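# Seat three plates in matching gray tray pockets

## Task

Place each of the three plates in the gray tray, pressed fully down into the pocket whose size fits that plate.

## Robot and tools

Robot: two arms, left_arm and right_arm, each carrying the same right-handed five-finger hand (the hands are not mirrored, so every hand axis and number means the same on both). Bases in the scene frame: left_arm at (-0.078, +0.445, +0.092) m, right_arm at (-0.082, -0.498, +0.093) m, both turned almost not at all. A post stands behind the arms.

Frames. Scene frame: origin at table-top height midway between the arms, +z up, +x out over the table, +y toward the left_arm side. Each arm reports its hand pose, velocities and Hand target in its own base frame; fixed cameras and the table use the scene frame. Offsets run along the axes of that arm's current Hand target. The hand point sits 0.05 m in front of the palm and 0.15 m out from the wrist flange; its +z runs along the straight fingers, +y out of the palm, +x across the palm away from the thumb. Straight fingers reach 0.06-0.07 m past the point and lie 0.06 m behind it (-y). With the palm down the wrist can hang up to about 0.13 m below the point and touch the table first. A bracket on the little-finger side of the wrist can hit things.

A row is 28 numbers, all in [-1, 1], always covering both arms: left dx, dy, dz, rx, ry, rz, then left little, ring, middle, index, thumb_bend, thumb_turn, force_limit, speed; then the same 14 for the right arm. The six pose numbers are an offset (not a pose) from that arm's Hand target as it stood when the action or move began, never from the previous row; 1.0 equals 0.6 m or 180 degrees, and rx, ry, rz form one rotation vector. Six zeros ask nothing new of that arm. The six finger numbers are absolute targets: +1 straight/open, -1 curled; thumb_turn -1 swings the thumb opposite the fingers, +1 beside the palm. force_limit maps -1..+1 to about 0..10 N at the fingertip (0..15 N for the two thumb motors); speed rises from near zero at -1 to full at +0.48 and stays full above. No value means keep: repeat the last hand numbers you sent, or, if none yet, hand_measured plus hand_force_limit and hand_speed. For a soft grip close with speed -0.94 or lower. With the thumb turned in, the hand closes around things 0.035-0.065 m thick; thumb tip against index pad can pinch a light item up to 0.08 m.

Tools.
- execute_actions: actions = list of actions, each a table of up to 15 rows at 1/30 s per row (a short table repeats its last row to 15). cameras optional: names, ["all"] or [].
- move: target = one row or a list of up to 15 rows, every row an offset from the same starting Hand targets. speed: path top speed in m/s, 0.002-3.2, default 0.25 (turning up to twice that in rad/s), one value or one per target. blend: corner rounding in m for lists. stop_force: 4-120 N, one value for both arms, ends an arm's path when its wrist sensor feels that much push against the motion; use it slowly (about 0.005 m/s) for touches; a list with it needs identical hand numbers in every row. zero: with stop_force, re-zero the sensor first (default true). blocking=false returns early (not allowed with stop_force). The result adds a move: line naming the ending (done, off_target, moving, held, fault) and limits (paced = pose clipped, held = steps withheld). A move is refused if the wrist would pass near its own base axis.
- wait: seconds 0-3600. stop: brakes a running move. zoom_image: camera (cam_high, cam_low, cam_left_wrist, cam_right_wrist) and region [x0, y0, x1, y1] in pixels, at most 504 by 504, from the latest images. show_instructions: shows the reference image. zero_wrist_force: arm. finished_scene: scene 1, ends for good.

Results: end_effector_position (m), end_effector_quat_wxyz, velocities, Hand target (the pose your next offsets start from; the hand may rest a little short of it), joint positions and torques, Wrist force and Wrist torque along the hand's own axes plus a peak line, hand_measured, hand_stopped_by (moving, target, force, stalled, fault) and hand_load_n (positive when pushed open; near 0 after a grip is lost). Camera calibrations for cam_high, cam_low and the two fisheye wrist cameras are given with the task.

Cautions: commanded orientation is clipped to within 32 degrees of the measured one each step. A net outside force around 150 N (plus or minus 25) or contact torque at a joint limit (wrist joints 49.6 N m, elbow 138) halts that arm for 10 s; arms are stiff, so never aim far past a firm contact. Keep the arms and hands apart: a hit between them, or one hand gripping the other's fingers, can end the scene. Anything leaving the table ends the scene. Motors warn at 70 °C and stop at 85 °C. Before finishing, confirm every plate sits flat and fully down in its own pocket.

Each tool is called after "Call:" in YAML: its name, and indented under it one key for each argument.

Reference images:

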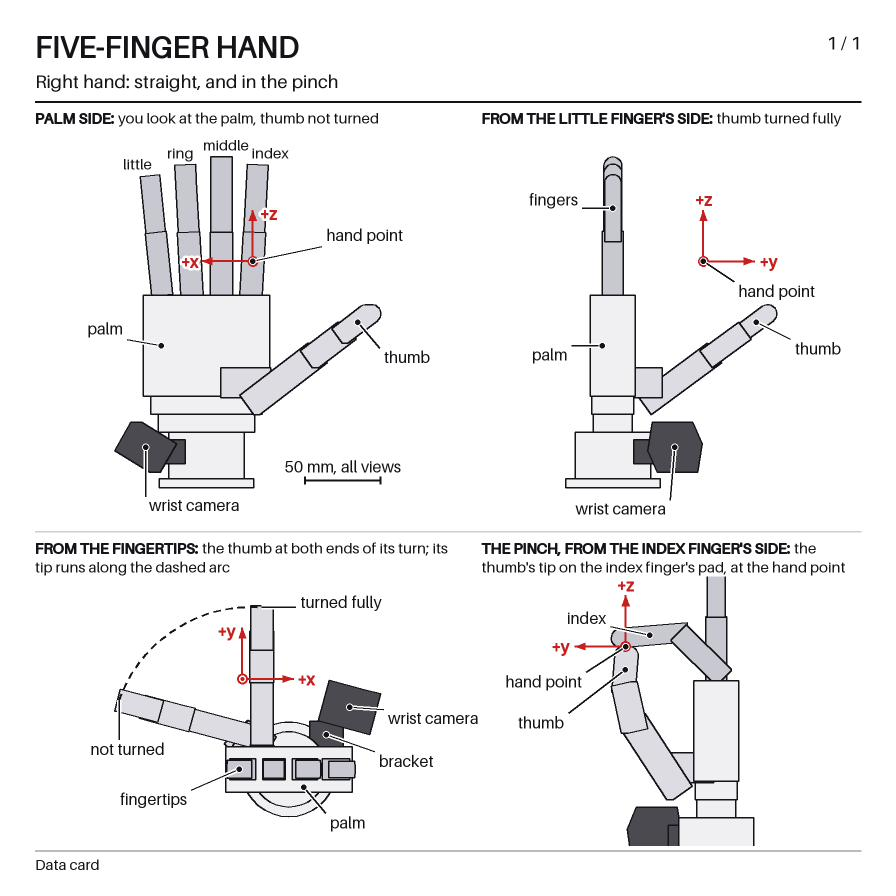

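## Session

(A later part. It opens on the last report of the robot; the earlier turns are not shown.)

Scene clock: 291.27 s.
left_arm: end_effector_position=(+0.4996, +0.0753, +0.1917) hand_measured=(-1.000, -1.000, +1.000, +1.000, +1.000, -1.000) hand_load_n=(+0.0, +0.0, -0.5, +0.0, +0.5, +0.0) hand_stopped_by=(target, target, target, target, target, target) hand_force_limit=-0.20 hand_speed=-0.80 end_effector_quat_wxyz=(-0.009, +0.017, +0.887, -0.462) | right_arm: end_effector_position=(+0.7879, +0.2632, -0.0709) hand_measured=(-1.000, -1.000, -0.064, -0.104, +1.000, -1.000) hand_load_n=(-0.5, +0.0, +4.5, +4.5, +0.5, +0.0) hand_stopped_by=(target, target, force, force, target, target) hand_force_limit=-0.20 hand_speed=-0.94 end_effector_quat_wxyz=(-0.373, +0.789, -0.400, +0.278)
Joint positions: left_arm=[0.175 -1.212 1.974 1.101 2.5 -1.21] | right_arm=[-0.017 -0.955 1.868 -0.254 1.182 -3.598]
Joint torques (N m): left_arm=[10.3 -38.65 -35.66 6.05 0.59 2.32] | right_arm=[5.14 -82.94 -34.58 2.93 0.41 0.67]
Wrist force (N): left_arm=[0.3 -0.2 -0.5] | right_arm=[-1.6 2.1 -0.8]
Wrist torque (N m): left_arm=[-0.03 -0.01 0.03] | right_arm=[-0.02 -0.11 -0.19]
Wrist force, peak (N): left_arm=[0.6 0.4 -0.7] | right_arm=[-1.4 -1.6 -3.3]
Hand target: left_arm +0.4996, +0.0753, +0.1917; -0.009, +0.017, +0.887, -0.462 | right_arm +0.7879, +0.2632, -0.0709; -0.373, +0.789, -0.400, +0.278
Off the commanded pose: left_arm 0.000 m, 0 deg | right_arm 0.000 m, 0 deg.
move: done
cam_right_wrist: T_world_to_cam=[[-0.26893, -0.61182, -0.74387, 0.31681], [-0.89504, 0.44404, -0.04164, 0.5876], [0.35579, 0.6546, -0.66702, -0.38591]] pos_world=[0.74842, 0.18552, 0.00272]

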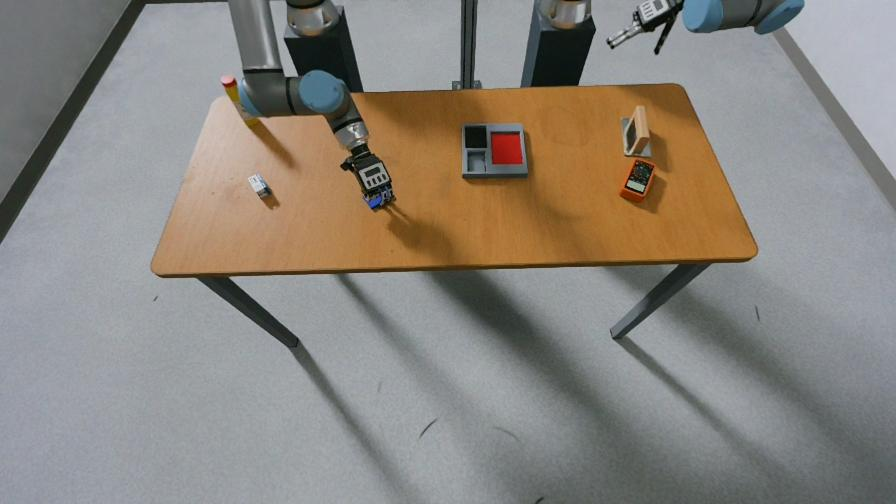

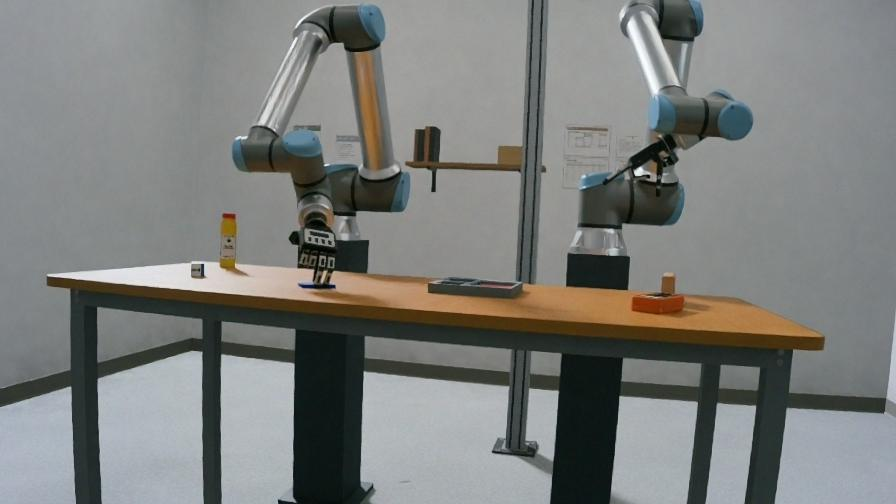

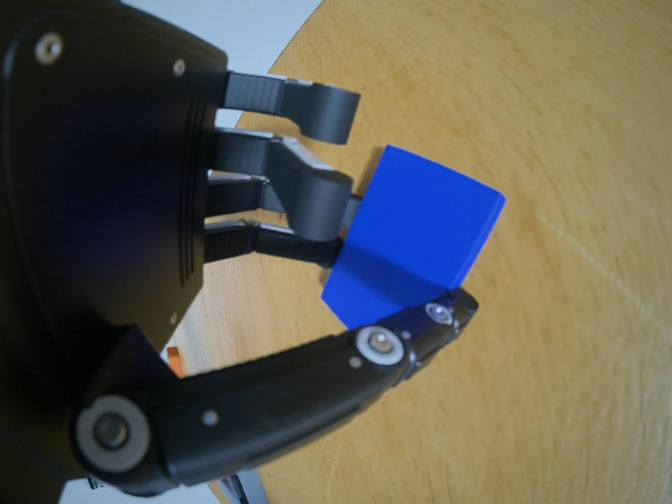

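Call:
move:
  target:
    - [0,0,0,0,0,0,-1,-1,1,1,1,-1,-0.2,-0.8,0.0139,-0.0811,-0.0568,0,0,0,-1,-1,-0.35,-0.2,1,-1,-0.2,-0.94]
  speed: 0.04
  cameras: ["cam_high","cam_low","cam_right_wrist"]

Call:
zoom_image:
  camera: "cam_low"
  region: [270, 200, 370, 300]

Call:
zoom_image:
  camera: "cam_right_wrist"
  region: [200, 50, 600, 450]

Scene clock: 294.43 s.
left_arm: end_effector_position=(+0.4996, +0.0753, +0.1917) hand_measured=(-1.000, -1.000, +1.000, +1.000, +1.000, -1.000) hand_load_n=(+0.0, +0.0, +0.0, +0.0, +0.0, +0.0) hand_stopped_by=(target, target, target, target, target, target) hand_force_limit=-0.20 hand_speed=-0.80 end_effector_quat_wxyz=(-0.009, +0.017, +0.887, -0.462) | right_arm: end_effector_position=(+0.7878, +0.2632, -0.0110) hand_measured=(-1.000, -1.000, -0.064, -0.104, +1.000, -1.000) hand_load_n=(+0.0, +0.0, +4.5, +4.5, +0.5, +0.0) hand_stopped_by=(target, target, force, force, target, target) hand_force_limit=-0.20 hand_speed=-0.94 end_effector_quat_wxyz=(-0.373, +0.789, -0.400, +0.278)
Joint positions: left_arm=[0.175 -1.212 1.974 1.101 2.5 -1.21] | right_arm=[-0.017 -1.033 1.855 -0.162 1.182 -3.598]
Joint torques (N m): left_arm=[9.8 -39.57 -35.06 6.24 0.58 2.46] | right_arm=[-0.43 -80.78 -39.02 3.84 -0.09 0.06]
Wrist force (N): left_arm=[-0.2 0.0 -0.5] | right_arm=[-1.1 1.9 -0.2]
Wrist torque (N m): left_arm=[-0.01 0.06 0.01] | right_arm=[-0.05 -0.25 -0.14]
Wrist force, peak (N): left_arm=[0.5 0.5 -0.6] | right_arm=[-1.9 2.7 -0.2]
Hand target: left_arm +0.4996, +0.0753, +0.1917; -0.009, +0.017, +0.887, -0.462 | right_arm +0.7878, +0.2632, -0.0109; -0.373, +0.789, -0.400, +0.278
Off the commanded pose: left_arm 0.000 m, 0 deg | right_arm 0.000 m, 0 deg.
move: done
cam_right_wrist: T_world_to_cam=[[-0.26891, -0.61179, -0.74391, 0.36138], [-0.89505, 0.44401, -0.04161, 0.58997], [0.35577, 0.65465, -0.66698, -0.34598]] pos_world=[0.74832, 0.18562, 0.06262]

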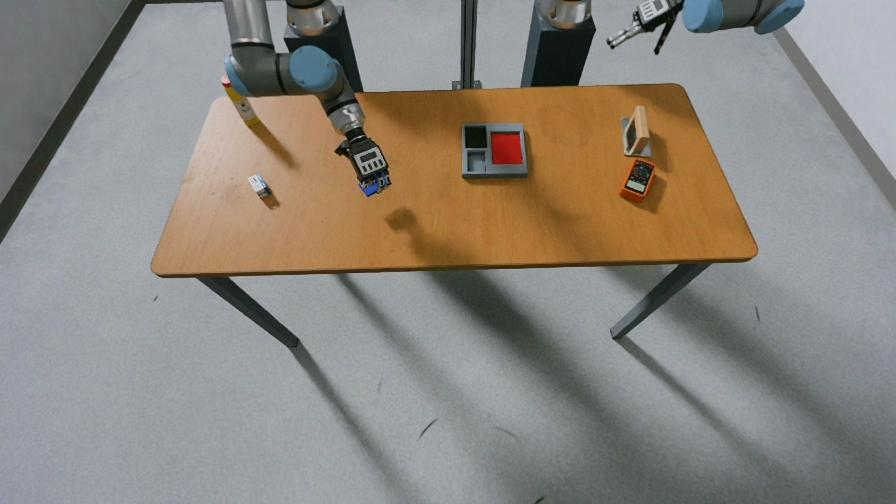

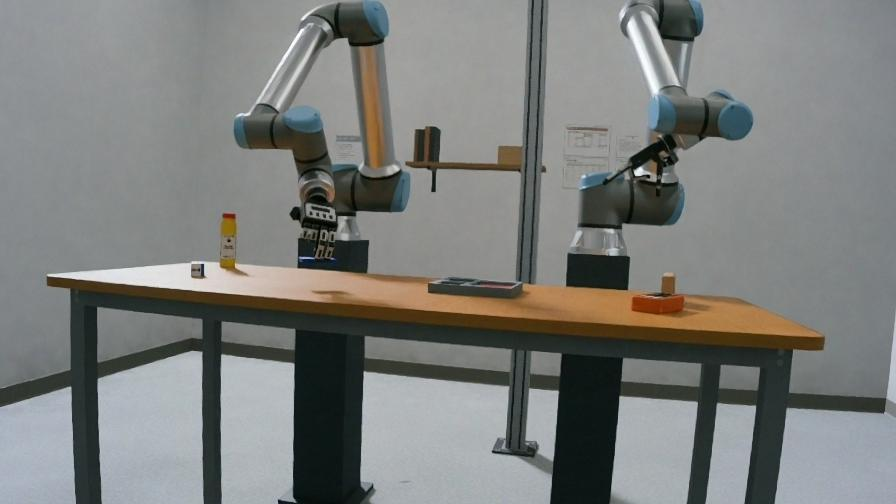

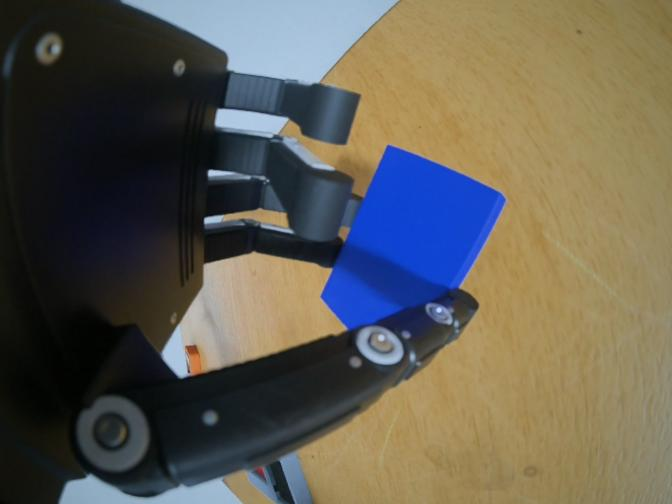

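Scaled by 5.040 from the camera's image (finer frame: 1280x720).

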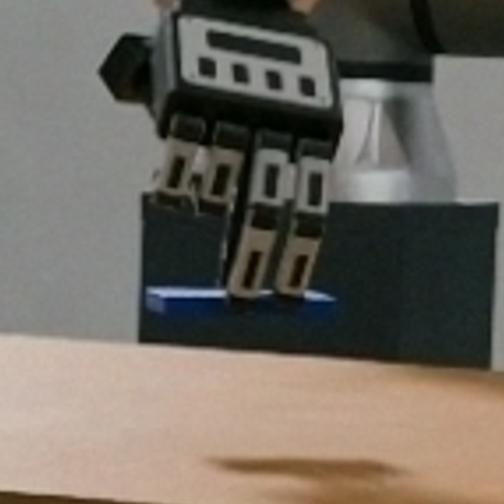

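Scaled by 1.260 from the camera's image (finer frame: 960x720).

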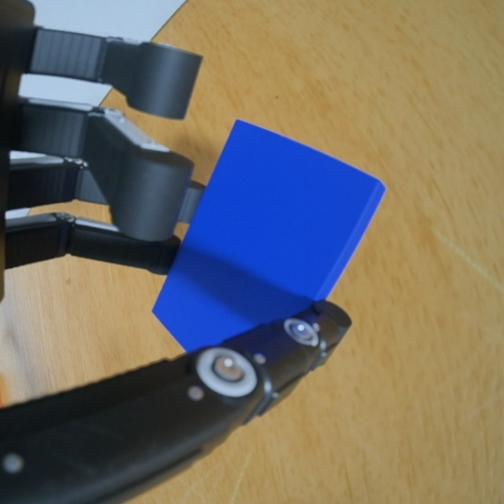

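Call:
move:
  target:
    - [0,0,0,0,0,0,-1,-1,1,1,1,-1,-0.2,-0.8,-0.5290,-0.1347,0.0305,0.0410,-0.2389,-0.1672,-1,-1,-0.35,-0.2,1,-1,-0.2,-0.94]
    - [0,0,0,0,0,0,-1,-1,1,1,1,-1,-0.2,-0.8,-0.5367,-0.0900,0.0617,0.0410,-0.2389,-0.1672,-1,-1,-0.35,-0.2,1,-1,-0.2,-0.94]
  speed: [0.12, 0.05]
  cameras: ["cam_high","cam_low","cam_right_wrist"]

Call:
zoom_image:
  camera: "cam_high"
  region: [455, 115, 535, 185]

Call:
zoom_image:
  camera: "cam_right_wrist"
  region: [270, 50, 672, 504]

Call:
zoom_image:
  camera: "cam_low"
  region: [420, 230, 530, 310]

Scene clock: 305.90 s.
left_arm: end_effector_position=(+0.4996, +0.0753, +0.1917) hand_measured=(-1.000, -1.000, +1.000, +1.000, +1.000, -1.000) hand_load_n=(+0.0, +0.0, +0.0, +0.0, +0.0, +0.0) hand_stopped_by=(target, target, target, target, target, target) hand_force_limit=-0.20 hand_speed=-0.80 end_effector_quat_wxyz=(-0.009, +0.017, +0.887, -0.462) | right_arm: end_effector_position=(+0.6690, +0.5687, -0.0330) hand_measured=(-1.000, -1.000, -0.064, -0.104, +1.000, -1.000) hand_load_n=(+0.0, +0.0, +4.5, +4.5, +0.5, +0.0) hand_stopped_by=(target, target, force, force, target, target) hand_force_limit=-0.20 hand_speed=-0.94 end_effector_quat_wxyz=(-0.458, +0.885, -0.006, +0.082)
Joint positions: left_arm=[0.175 -1.212 1.974 1.101 2.5 -1.21] | right_arm=[0.3 -0.817 1.564 0.229 0.755 -4.136]
Joint torques (N m): left_arm=[9.16 -39.14 -34.96 6.19 1.09 2.13] | right_arm=[10.79 -60.41 -13.86 -0.42 -3.08 0.48]
Wrist force (N): left_arm=[0.3 -0.1 -0.3] | right_arm=[-1.0 2.1 -0.1]
Wrist torque (N m): left_arm=[-0.03 -0.01 0.03] | right_arm=[-0.08 -0.25 -0.14]
Wrist force, peak (N): left_arm=[0.7 0.4 -0.7] | right_arm=[-2.0 2.3 -0.5]
Hand target: left_arm +0.4996, +0.0753, +0.1917; -0.009, +0.017, +0.887, -0.462 | right_arm +0.6690, +0.5687, -0.0331; -0.458, +0.885, -0.006, +0.082
Off the commanded pose: left_arm 0.000 m, 0 deg | right_arm 0.000 m, 0 deg.
move: done
cam_right_wrist: T_world_to_cam=[[0.32737, -0.58364, -0.7431, 0.08508], [-0.89319, -0.44772, -0.04184, 0.85298], [-0.30828, 0.67743, -0.66787, -0.08713]] pos_world=[0.70717, 0.49058, 0.04073]

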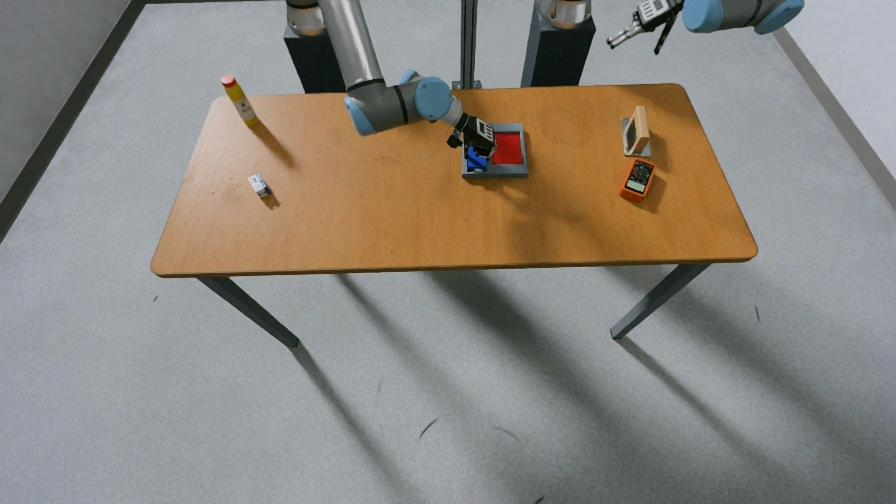

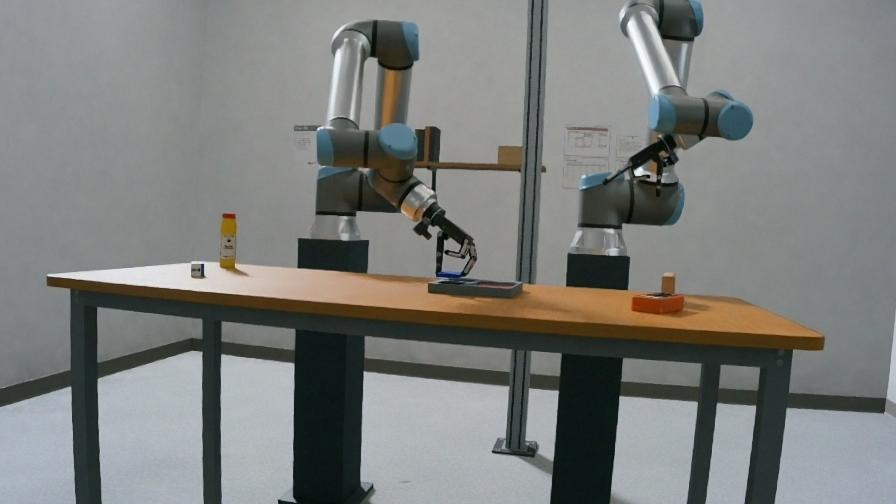

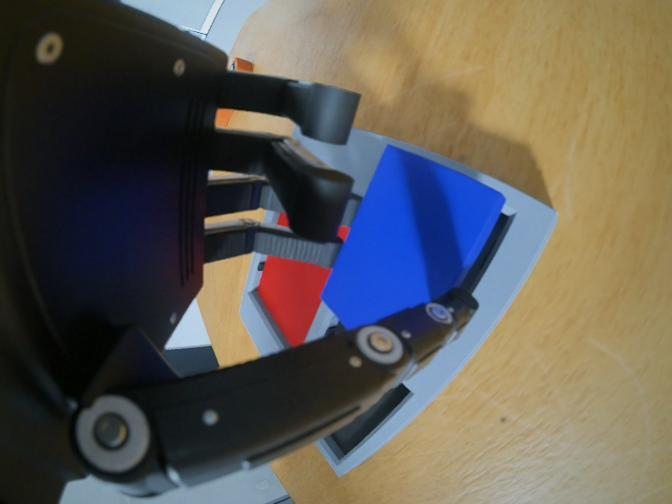

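Scaled by 6.300 from the camera's image (finer frame: 1280x720).

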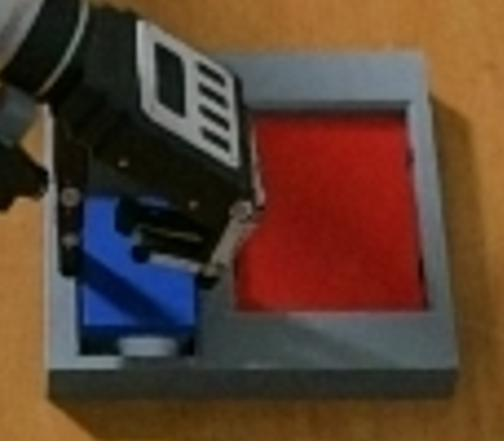

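Scaled by 1.110 from the camera's image (finer frame: 960x720).

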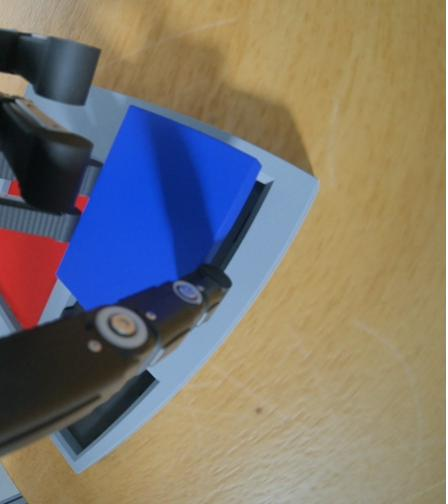

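Scaled by 4.582 from the camera's image (finer frame: 1280x720).

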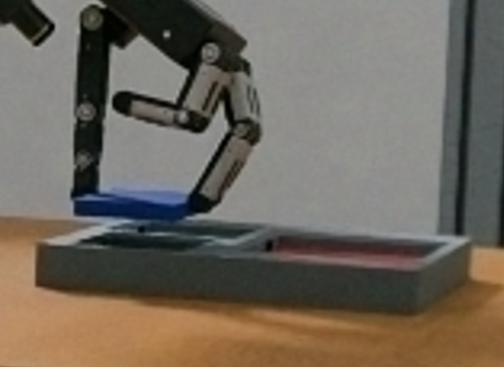

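Call:
move:
  target:
    - [0,0,0,0,0,0,-1,-1,1,1,1,-1,-0.2,-0.8,-0.0070,0.0118,0.0118,0,0,0,-1,-1,-0.35,-0.2,1,-1,-0.2,-0.94]
  speed: 0.02
  cameras: ["cam_high","cam_low","cam_right_wrist"]

Call:
zoom_image:
  camera: "cam_high"
  region: [458, 138, 498, 178]

Call:
zoom_image:
  camera: "cam_right_wrist"
  region: [380, 100, 600, 330]

Call:
zoom_image:
  camera: "cam_low"
  region: [420, 250, 500, 310]

Scene clock: 310.27 s.
left_arm: end_effector_position=(+0.4996, +0.0753, +0.1917) hand_measured=(-1.000, -1.000, +1.000, +1.000, +1.000, -1.000) hand_load_n=(+0.5, +0.5, +0.0, +0.0, +0.0, +0.0) hand_stopped_by=(target, target, target, target, target, target) hand_force_limit=-0.20 hand_speed=-0.80 end_effector_quat_wxyz=(-0.009, +0.017, +0.887, -0.462) | right_arm: end_effector_position=(+0.6664, +0.5707, -0.0433) hand_measured=(-1.000, -1.000, -0.064, -0.104, +1.000, -1.000) hand_load_n=(+0.0, +0.0, +4.0, +4.0, +0.0, +0.0) hand_stopped_by=(target, target, force, force, target, target) hand_force_limit=-0.20 hand_speed=-0.94 end_effector_quat_wxyz=(-0.458, +0.885, -0.006, +0.082)
Joint positions: left_arm=[0.175 -1.212 1.974 1.101 2.5 -1.21] | right_arm=[0.303 -0.807 1.569 0.212 0.757 -4.132]
Joint torques (N m): left_arm=[9.35 -39.98 -35.81 6.27 1.31 2.09] | right_arm=[10.33 -59.57 -13.3 0.06 1.05 2.18]
Wrist force (N): left_arm=[0.2 0.0 -0.4] | right_arm=[-1.1 2.0 -0.4]
Wrist torque (N m): left_arm=[-0.01 0.00 0.04] | right_arm=[-0.10 -0.23 -0.45]
Wrist force, peak (N): left_arm=[0.7 0.4 -0.3] | right_arm=[-1.3 2.7 -0.4]
Hand target: left_arm +0.4996, +0.0753, +0.1917; -0.009, +0.017, +0.887, -0.462 | right_arm +0.6664, +0.5707, -0.0434; -0.458, +0.885, -0.006, +0.082
Off the commanded pose: left_arm 0.000 m, 0 deg | right_arm 0.000 m, 0 deg.
move: done
cam_right_wrist: T_world_to_cam=[[0.32734, -0.58359, -0.74315, 0.0793], [-0.89319, -0.44772, -0.04185, 0.85108], [-0.3083, 0.67748, -0.66781, -0.09617]] pos_world=[0.70457, 0.49248, 0.03033]

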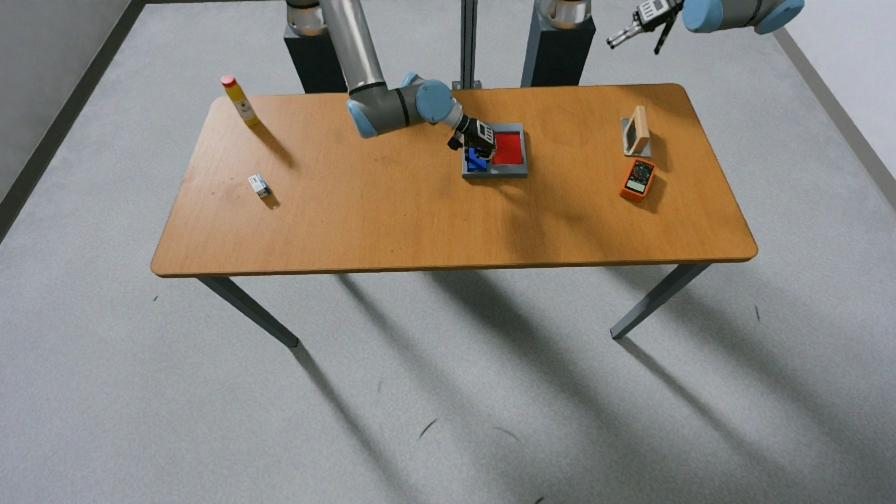

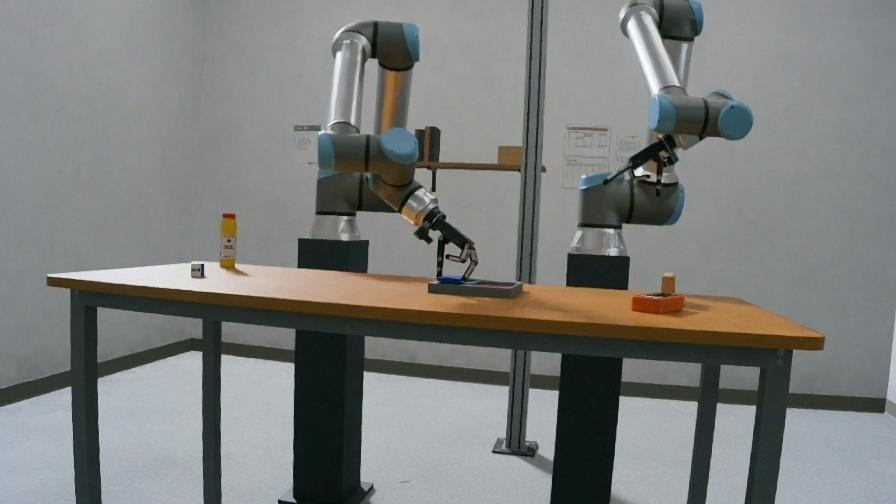

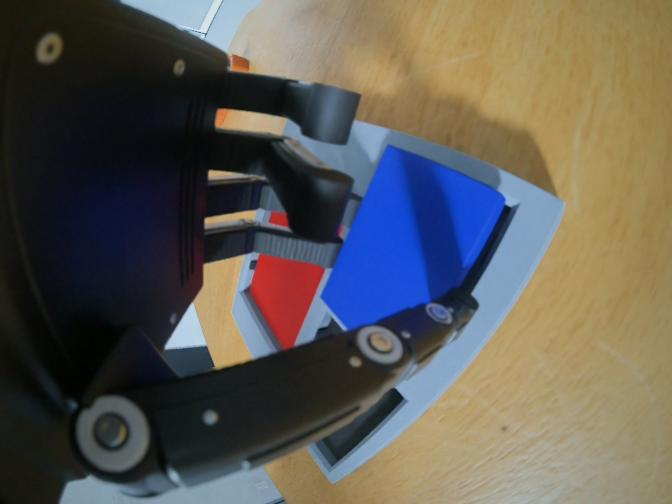

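Scaled by 12.600 from the camera's image (finer frame: 1280x720).

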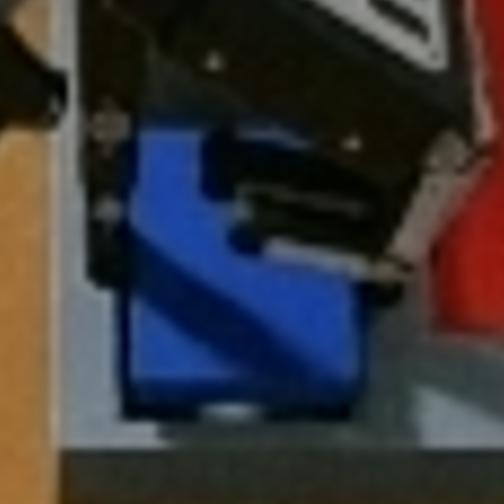

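Scaled by 2.191 from the camera's image (finer frame: 960x720).

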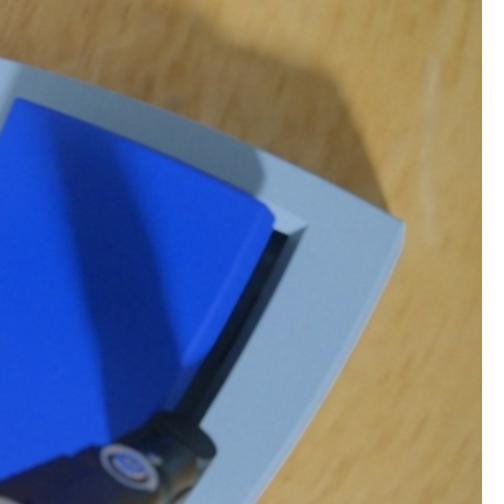

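Scaled by 6.300 from the camera's image (finer frame: 1280x720).

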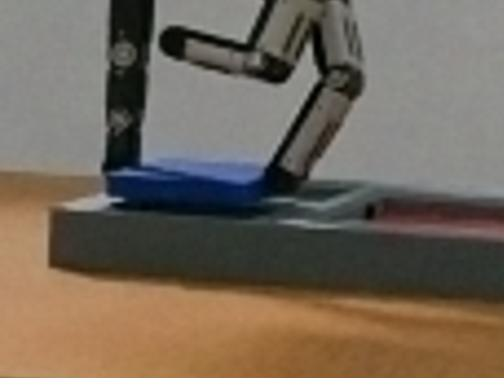

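Call:
move:
  target:
    - [0,0,0,0,0,0,-1,-1,1,1,1,-1,-0.2,-0.8,-0.0014,0.0088,0.0047,0,0,0,-1,-1,-0.35,-0.2,1,-1,-0.2,-0.94]
  speed: 0.006
  stop_force: 4
  cameras: ["cam_high","cam_low","cam_right_wrist"]

Call:
zoom_image:
  camera: "cam_high"
  region: [458, 138, 498, 178]

Call:
zoom_image:
  camera: "cam_right_wrist"
  region: [380, 100, 600, 330]

Call:
zoom_image:
  camera: "cam_low"
  region: [420, 250, 500, 310]

Scene clock: 316.30 s.
left_arm: end_effector_position=(+0.4996, +0.0753, +0.1917) hand_measured=(-1.000, -1.000, +1.000, +1.000, +1.000, -1.000) hand_load_n=(+0.0, +0.0, +0.0, +0.0, +0.0, +0.0) hand_stopped_by=(target, target, target, target, target, target) hand_force_limit=-0.20 hand_speed=-0.80 end_effector_quat_wxyz=(-0.009, +0.017, +0.887, -0.462) | right_arm: end_effector_position=(+0.6663, +0.5700, -0.0492) hand_measured=(-1.000, -1.000, -0.064, -0.104, +1.000, -1.000) hand_load_n=(+0.0, +0.0, +4.5, +4.5, +0.5, +0.0) hand_stopped_by=(target, target, force, force, target, target) hand_force_limit=-0.20 hand_speed=-0.94 end_effector_quat_wxyz=(-0.458, +0.885, -0.006, +0.082)
Joint positions: left_arm=[0.175 -1.212 1.974 1.101 2.5 -1.21] | right_arm=[0.303 -0.801 1.57 0.205 0.756 -4.133]
Joint torques (N m): left_arm=[10.6 -39.37 -35.82 6.39 1.72 2.25] | right_arm=[-7.79 -89.32 -16.9 4.1 -1.8 -1.01]
Wrist force (N): left_arm=[0.2 -0.4 -0.1] | right_arm=[-1.2 -2.6 -3.2]
Wrist torque (N m): left_arm=[-0.09 -0.01 0.02] | right_arm=[-0.32 -0.19 -0.14]
Wrist force, peak (N): left_arm=[0.5 0.2 -0.9] | right_arm=[-1.3 -2.8 -3.2]
Hand target: left_arm +0.4996, +0.0753, +0.1917; -0.009, +0.017, +0.887, -0.462 | right_arm +0.6664, +0.5701, -0.0491; -0.458, +0.885, -0.006, +0.082
Off the commanded pose: left_arm 0.000 m, 0 deg | right_arm 0.000 m, 0 deg.
move: contact (right_arm)
cam_right_wrist: T_world_to_cam=[[0.32727, -0.58362, -0.74316, 0.07474], [-0.89322, -0.44767, -0.04179, 0.85047], [-0.3083, 0.67748, -0.66781, -0.09967]] pos_world=[0.70447, 0.49188, 0.02453]

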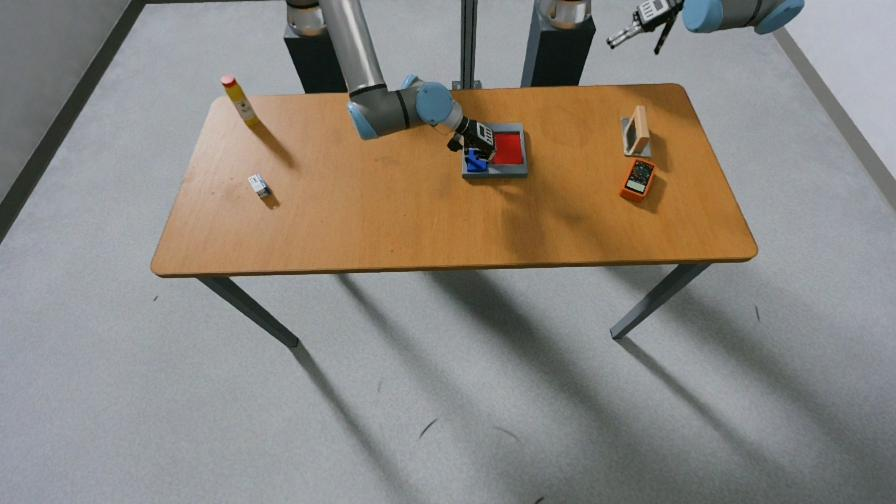

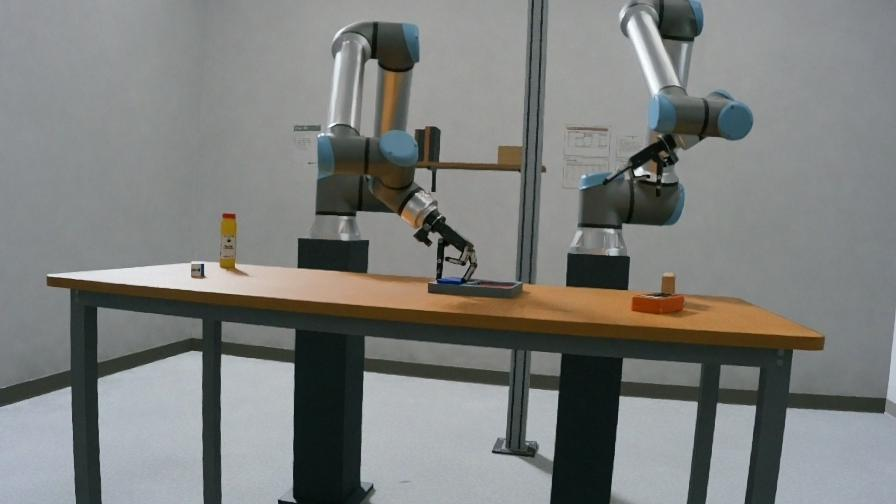

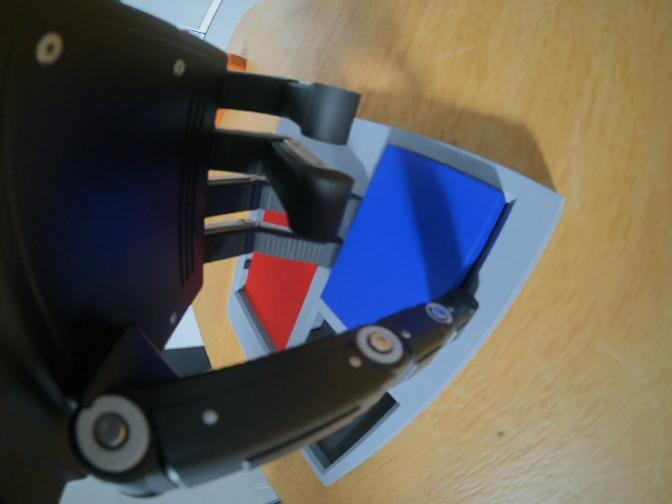

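Scaled by 12.600 from the camera's image (finer frame: 1280x720).

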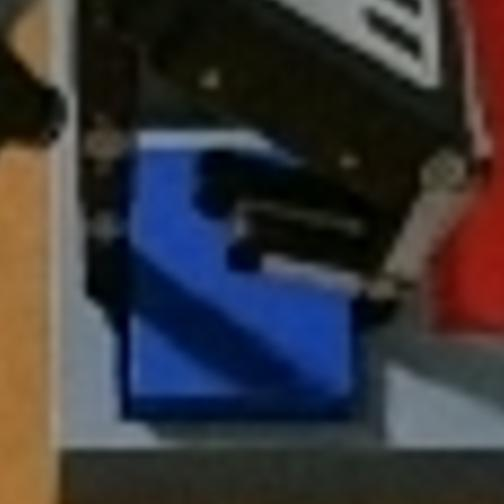

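Scaled by 2.191 from the camera's image (finer frame: 960x720).

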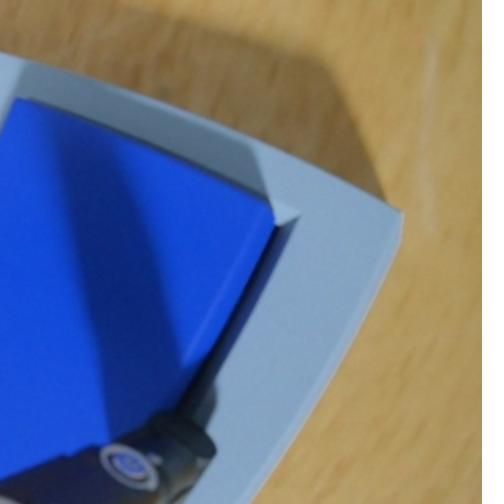

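Scaled by 6.300 from the camera's image (finer frame: 1280x720).

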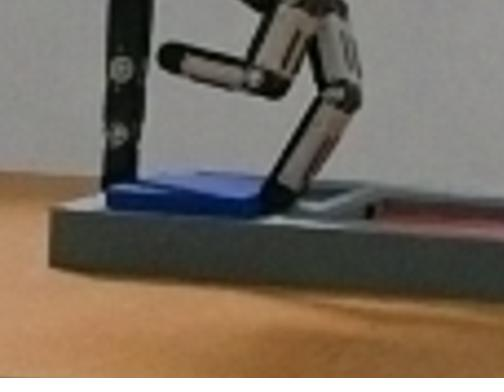

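Call:
move:
  target:
    - [0,0,0,0,0,0,-1,-1,1,1,1,-1,-0.2,-0.8,0,0,0,0,0,0,-1,-1,-0.02,-0.06,1,-1,-0.2,-0.96]
  cameras: ["cam_high","cam_low","cam_right_wrist"]

Call:
zoom_image:
  camera: "cam_high"
  region: [458, 138, 498, 178]

Call:
zoom_image:
  camera: "cam_right_wrist"
  region: [300, 80, 600, 380]

Call:
zoom_image:
  camera: "cam_low"
  region: [420, 250, 500, 310]

Scene clock: 318.03 s.
left_arm: end_effector_position=(+0.4996, +0.0753, +0.1917) hand_measured=(-1.000, -1.000, +1.000, +1.000, +1.000, -1.000) hand_load_n=(+0.0, +0.0, +0.0, +0.0, +0.0, +0.0) hand_stopped_by=(target, target, target, target, target, target) hand_force_limit=-0.20 hand_speed=-0.80 end_effector_quat_wxyz=(-0.009, +0.017, +0.887, -0.462) | right_arm: end_effector_position=(+0.6663, +0.5700, -0.0491) hand_measured=(-1.000, -1.000, -0.020, -0.060, +1.000, -1.000) hand_load_n=(+0.0, +0.0, +0.0, +0.0, +0.0, +0.0) hand_stopped_by=(target, target, target, target, target, target) hand_force_limit=-0.20 hand_speed=-0.96 end_effector_quat_wxyz=(-0.458, +0.885, -0.006, +0.082)
Joint positions: left_arm=[0.175 -1.212 1.974 1.101 2.5 -1.21] | right_arm=[0.303 -0.801 1.57 0.205 0.756 -4.133]
Joint torques (N m): left_arm=[9.16 -39.56 -35.25 6.55 1.69 2.03] | right_arm=[4.52 -90.62 -31.42 4.05 0.73 1.34]
Wrist force (N): left_arm=[0.3 0.1 0.0] | right_arm=[-0.9 -0.9 -4.6]
Wrist torque (N m): left_arm=[-0.02 -0.03 0.04] | right_arm=[-0.39 -0.22 -0.13]
Wrist force, peak (N): left_arm=[0.7 -0.1 -0.5] | right_arm=[-0.8 -0.8 -5.1]
Hand target: left_arm +0.4996, +0.0753, +0.1917; -0.009, +0.017, +0.887, -0.462 | right_arm +0.6664, +0.5701, -0.0491; -0.458, +0.885, -0.006, +0.082
Off the commanded pose: left_arm 0.000 m, 0 deg | right_arm 0.000 m, 0 deg.
move: done
cam_right_wrist: T_world_to_cam=[[0.32734, -0.58359, -0.74315, 0.07475], [-0.89319, -0.44772, -0.04185, 0.85048], [-0.3083, 0.67748, -0.66781, -0.0996]] pos_world=[0.70447, 0.49188, 0.02463]

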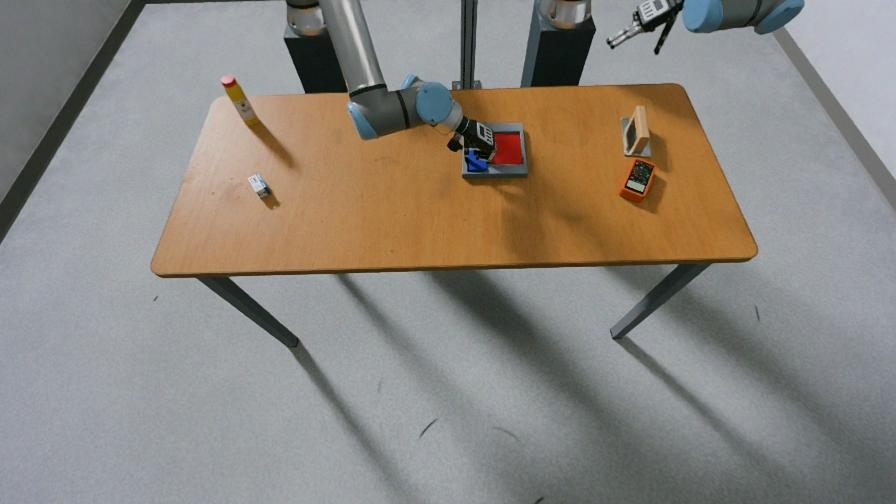

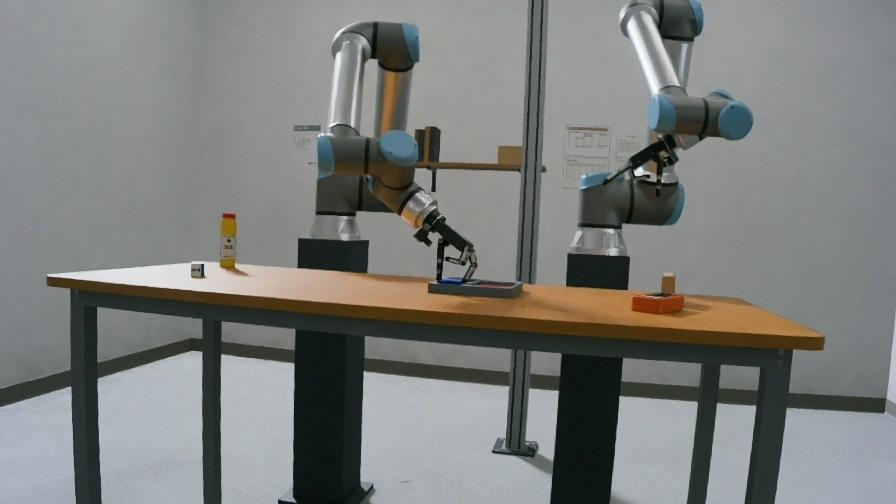

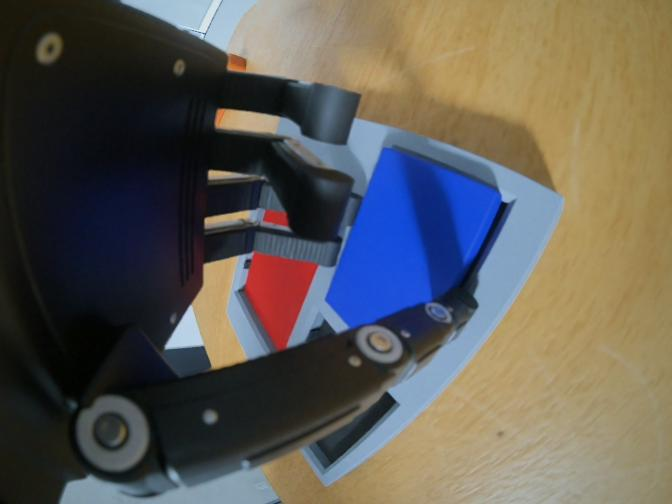

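Scaled by 12.600 from the camera's image (finer frame: 1280x720).

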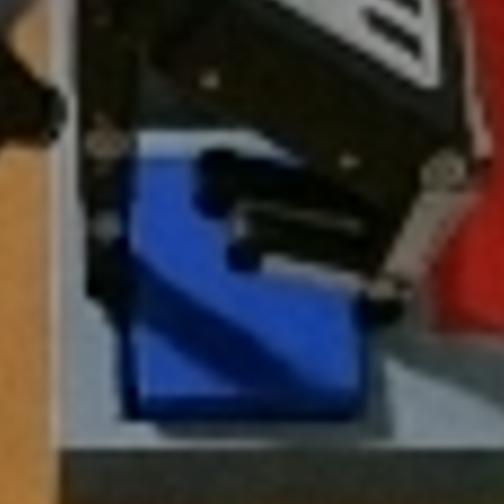

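Scaled by 1.680 from the camera's image (finer frame: 960x720).

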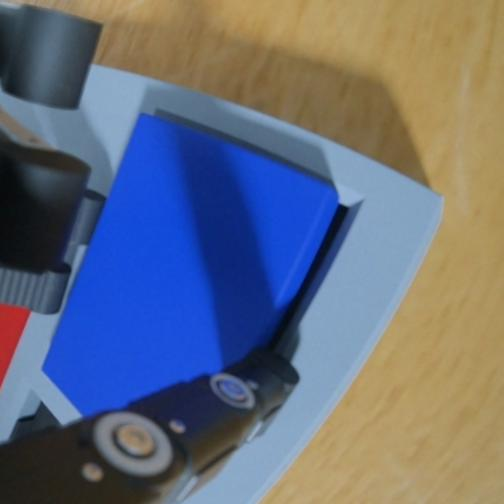

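Scaled by 6.300 from the camera's image (finer frame: 1280x720).

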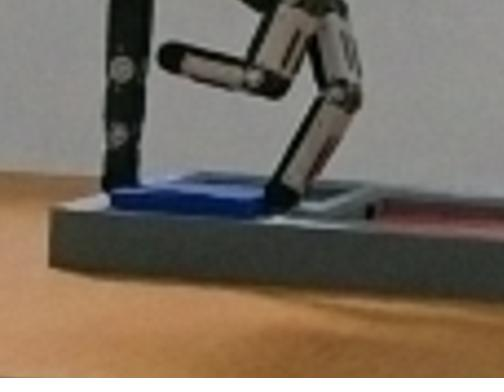

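Call:
move:
  target:
    - [0,0,0,0,0,0,-1,-1,1,1,1,-1,-0.2,-0.8,0.0002,-0.0011,-0.0008,0,0,0,-1,-1,-0.02,-0.06,1,-1,-0.2,-0.96]
    - [0,0,0,0,0,0,-1,-1,1,1,1,-1,-0.2,-0.8,0.0002,0.0008,-0.0035,0,0,0,-1,-1,-0.02,-0.06,1,-1,-0.2,-0.96]
  speed: 0.008
  cameras: ["cam_high","cam_low","cam_right_wrist"]

Call:
zoom_image:
  camera: "cam_right_wrist"
  region: [300, 80, 600, 380]

Call:
zoom_image:
  camera: "cam_high"
  region: [458, 138, 498, 178]

Call:
zoom_image:
  camera: "cam_low"
  region: [420, 250, 500, 310]

Scene clock: 320.67 s.
left_arm: end_effector_position=(+0.4996, +0.0753, +0.1917) hand_measured=(-1.000, -1.000, +1.000, +1.000, +1.000, -1.000) hand_load_n=(+0.0, +0.0, +0.0, +0.0, +0.0, +0.0) hand_stopped_by=(target, target, target, target, target, target) hand_force_limit=-0.20 hand_speed=-0.80 end_effector_quat_wxyz=(-0.009, +0.017, +0.887, -0.462) | right_arm: end_effector_position=(+0.6662, +0.5682, -0.0483) hand_measured=(-1.000, -1.000, -0.020, -0.060, +1.000, -1.000) hand_load_n=(+0.0, +0.0, +0.0, +0.0, +0.0, +0.0) hand_stopped_by=(target, target, target, target, target, target) hand_force_limit=-0.20 hand_speed=-0.96 end_effector_quat_wxyz=(-0.458, +0.885, -0.006, +0.082)
Joint positions: left_arm=[0.175 -1.212 1.974 1.101 2.5 -1.21] | right_arm=[0.3 -0.803 1.573 0.206 0.755 -4.136]
Joint torques (N m): left_arm=[10.58 -38.88 -35.6 6.07 1.81 2.16] | right_arm=[-11.55 -96.4 -12.66 5 -3.7 -1.37]
Wrist force (N): left_arm=[0.2 0.1 -0.1] | right_arm=[-1.2 1.7 -0.6]
Wrist torque (N m): left_arm=[-0.01 -0.01 0.04] | right_arm=[-0.09 -0.19 -0.13]
Wrist force, peak (N): left_arm=[0.7 0.1 -0.5] | right_arm=[-1.1 -1.2 -5.1]
Hand target: left_arm +0.4996, +0.0753, +0.1917; -0.009, +0.017, +0.887, -0.462 | right_arm +0.6662, +0.5681, -0.0483; -0.458, +0.885, -0.006, +0.082
Off the commanded pose: left_arm 0.000 m, 0 deg | right_arm 0.000 m, 0 deg.
move: done
cam_right_wrist: T_world_to_cam=[[0.32734, -0.58359, -0.74315, 0.07427], [-0.89319, -0.44772, -0.04185, 0.84957], [-0.3083, 0.67748, -0.66781, -0.09781]] pos_world=[0.70437, 0.48998, 0.02543]

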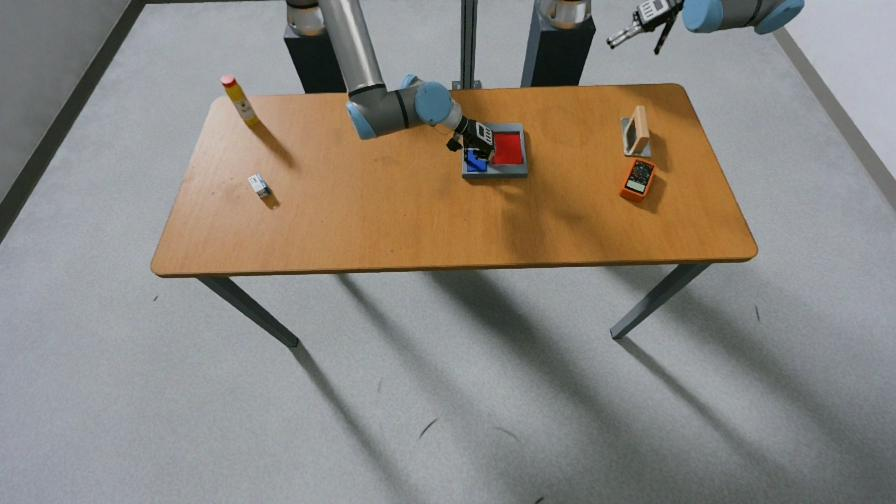

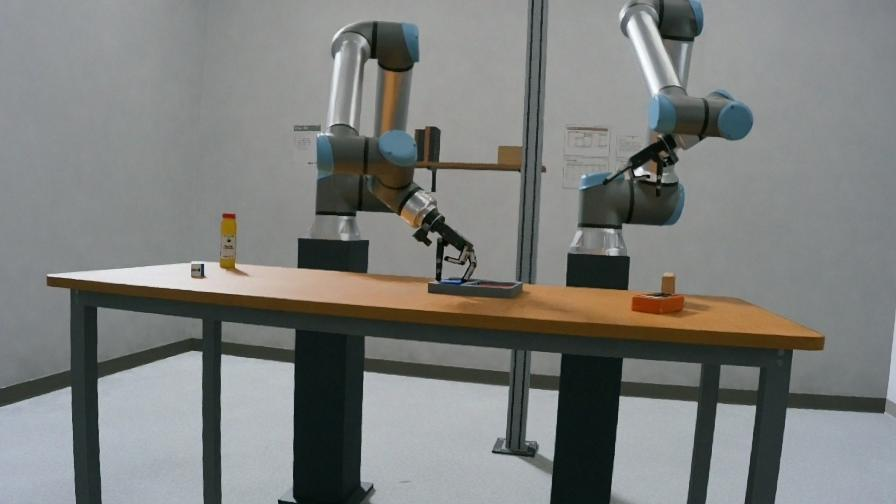

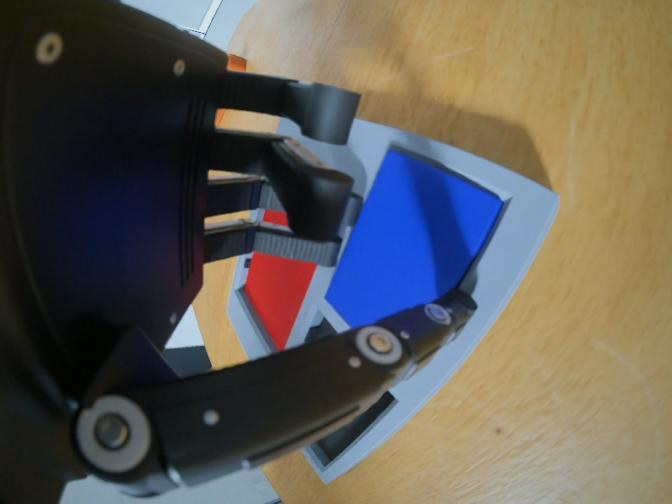

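Scaled by 1.680 from the camera's image (finer frame: 960x720).

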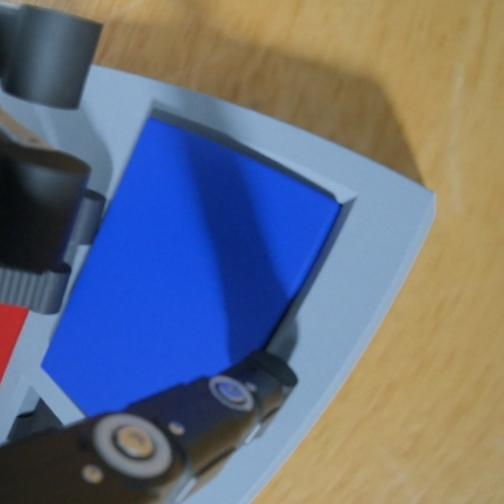

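Scaled by 12.600 from the camera's image (finer frame: 1280x720).

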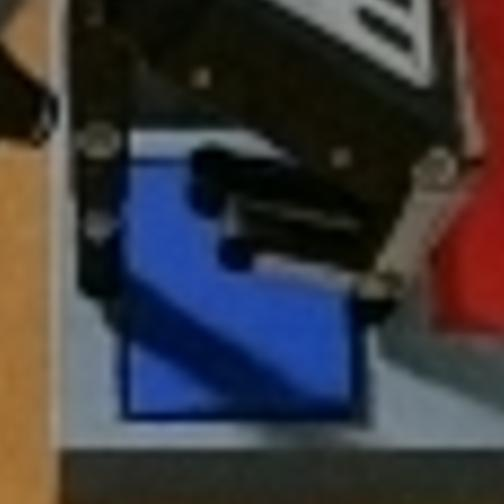

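Scaled by 6.300 from the camera's image (finer frame: 1280x720).

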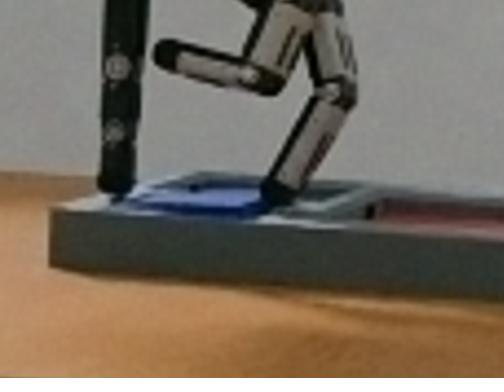

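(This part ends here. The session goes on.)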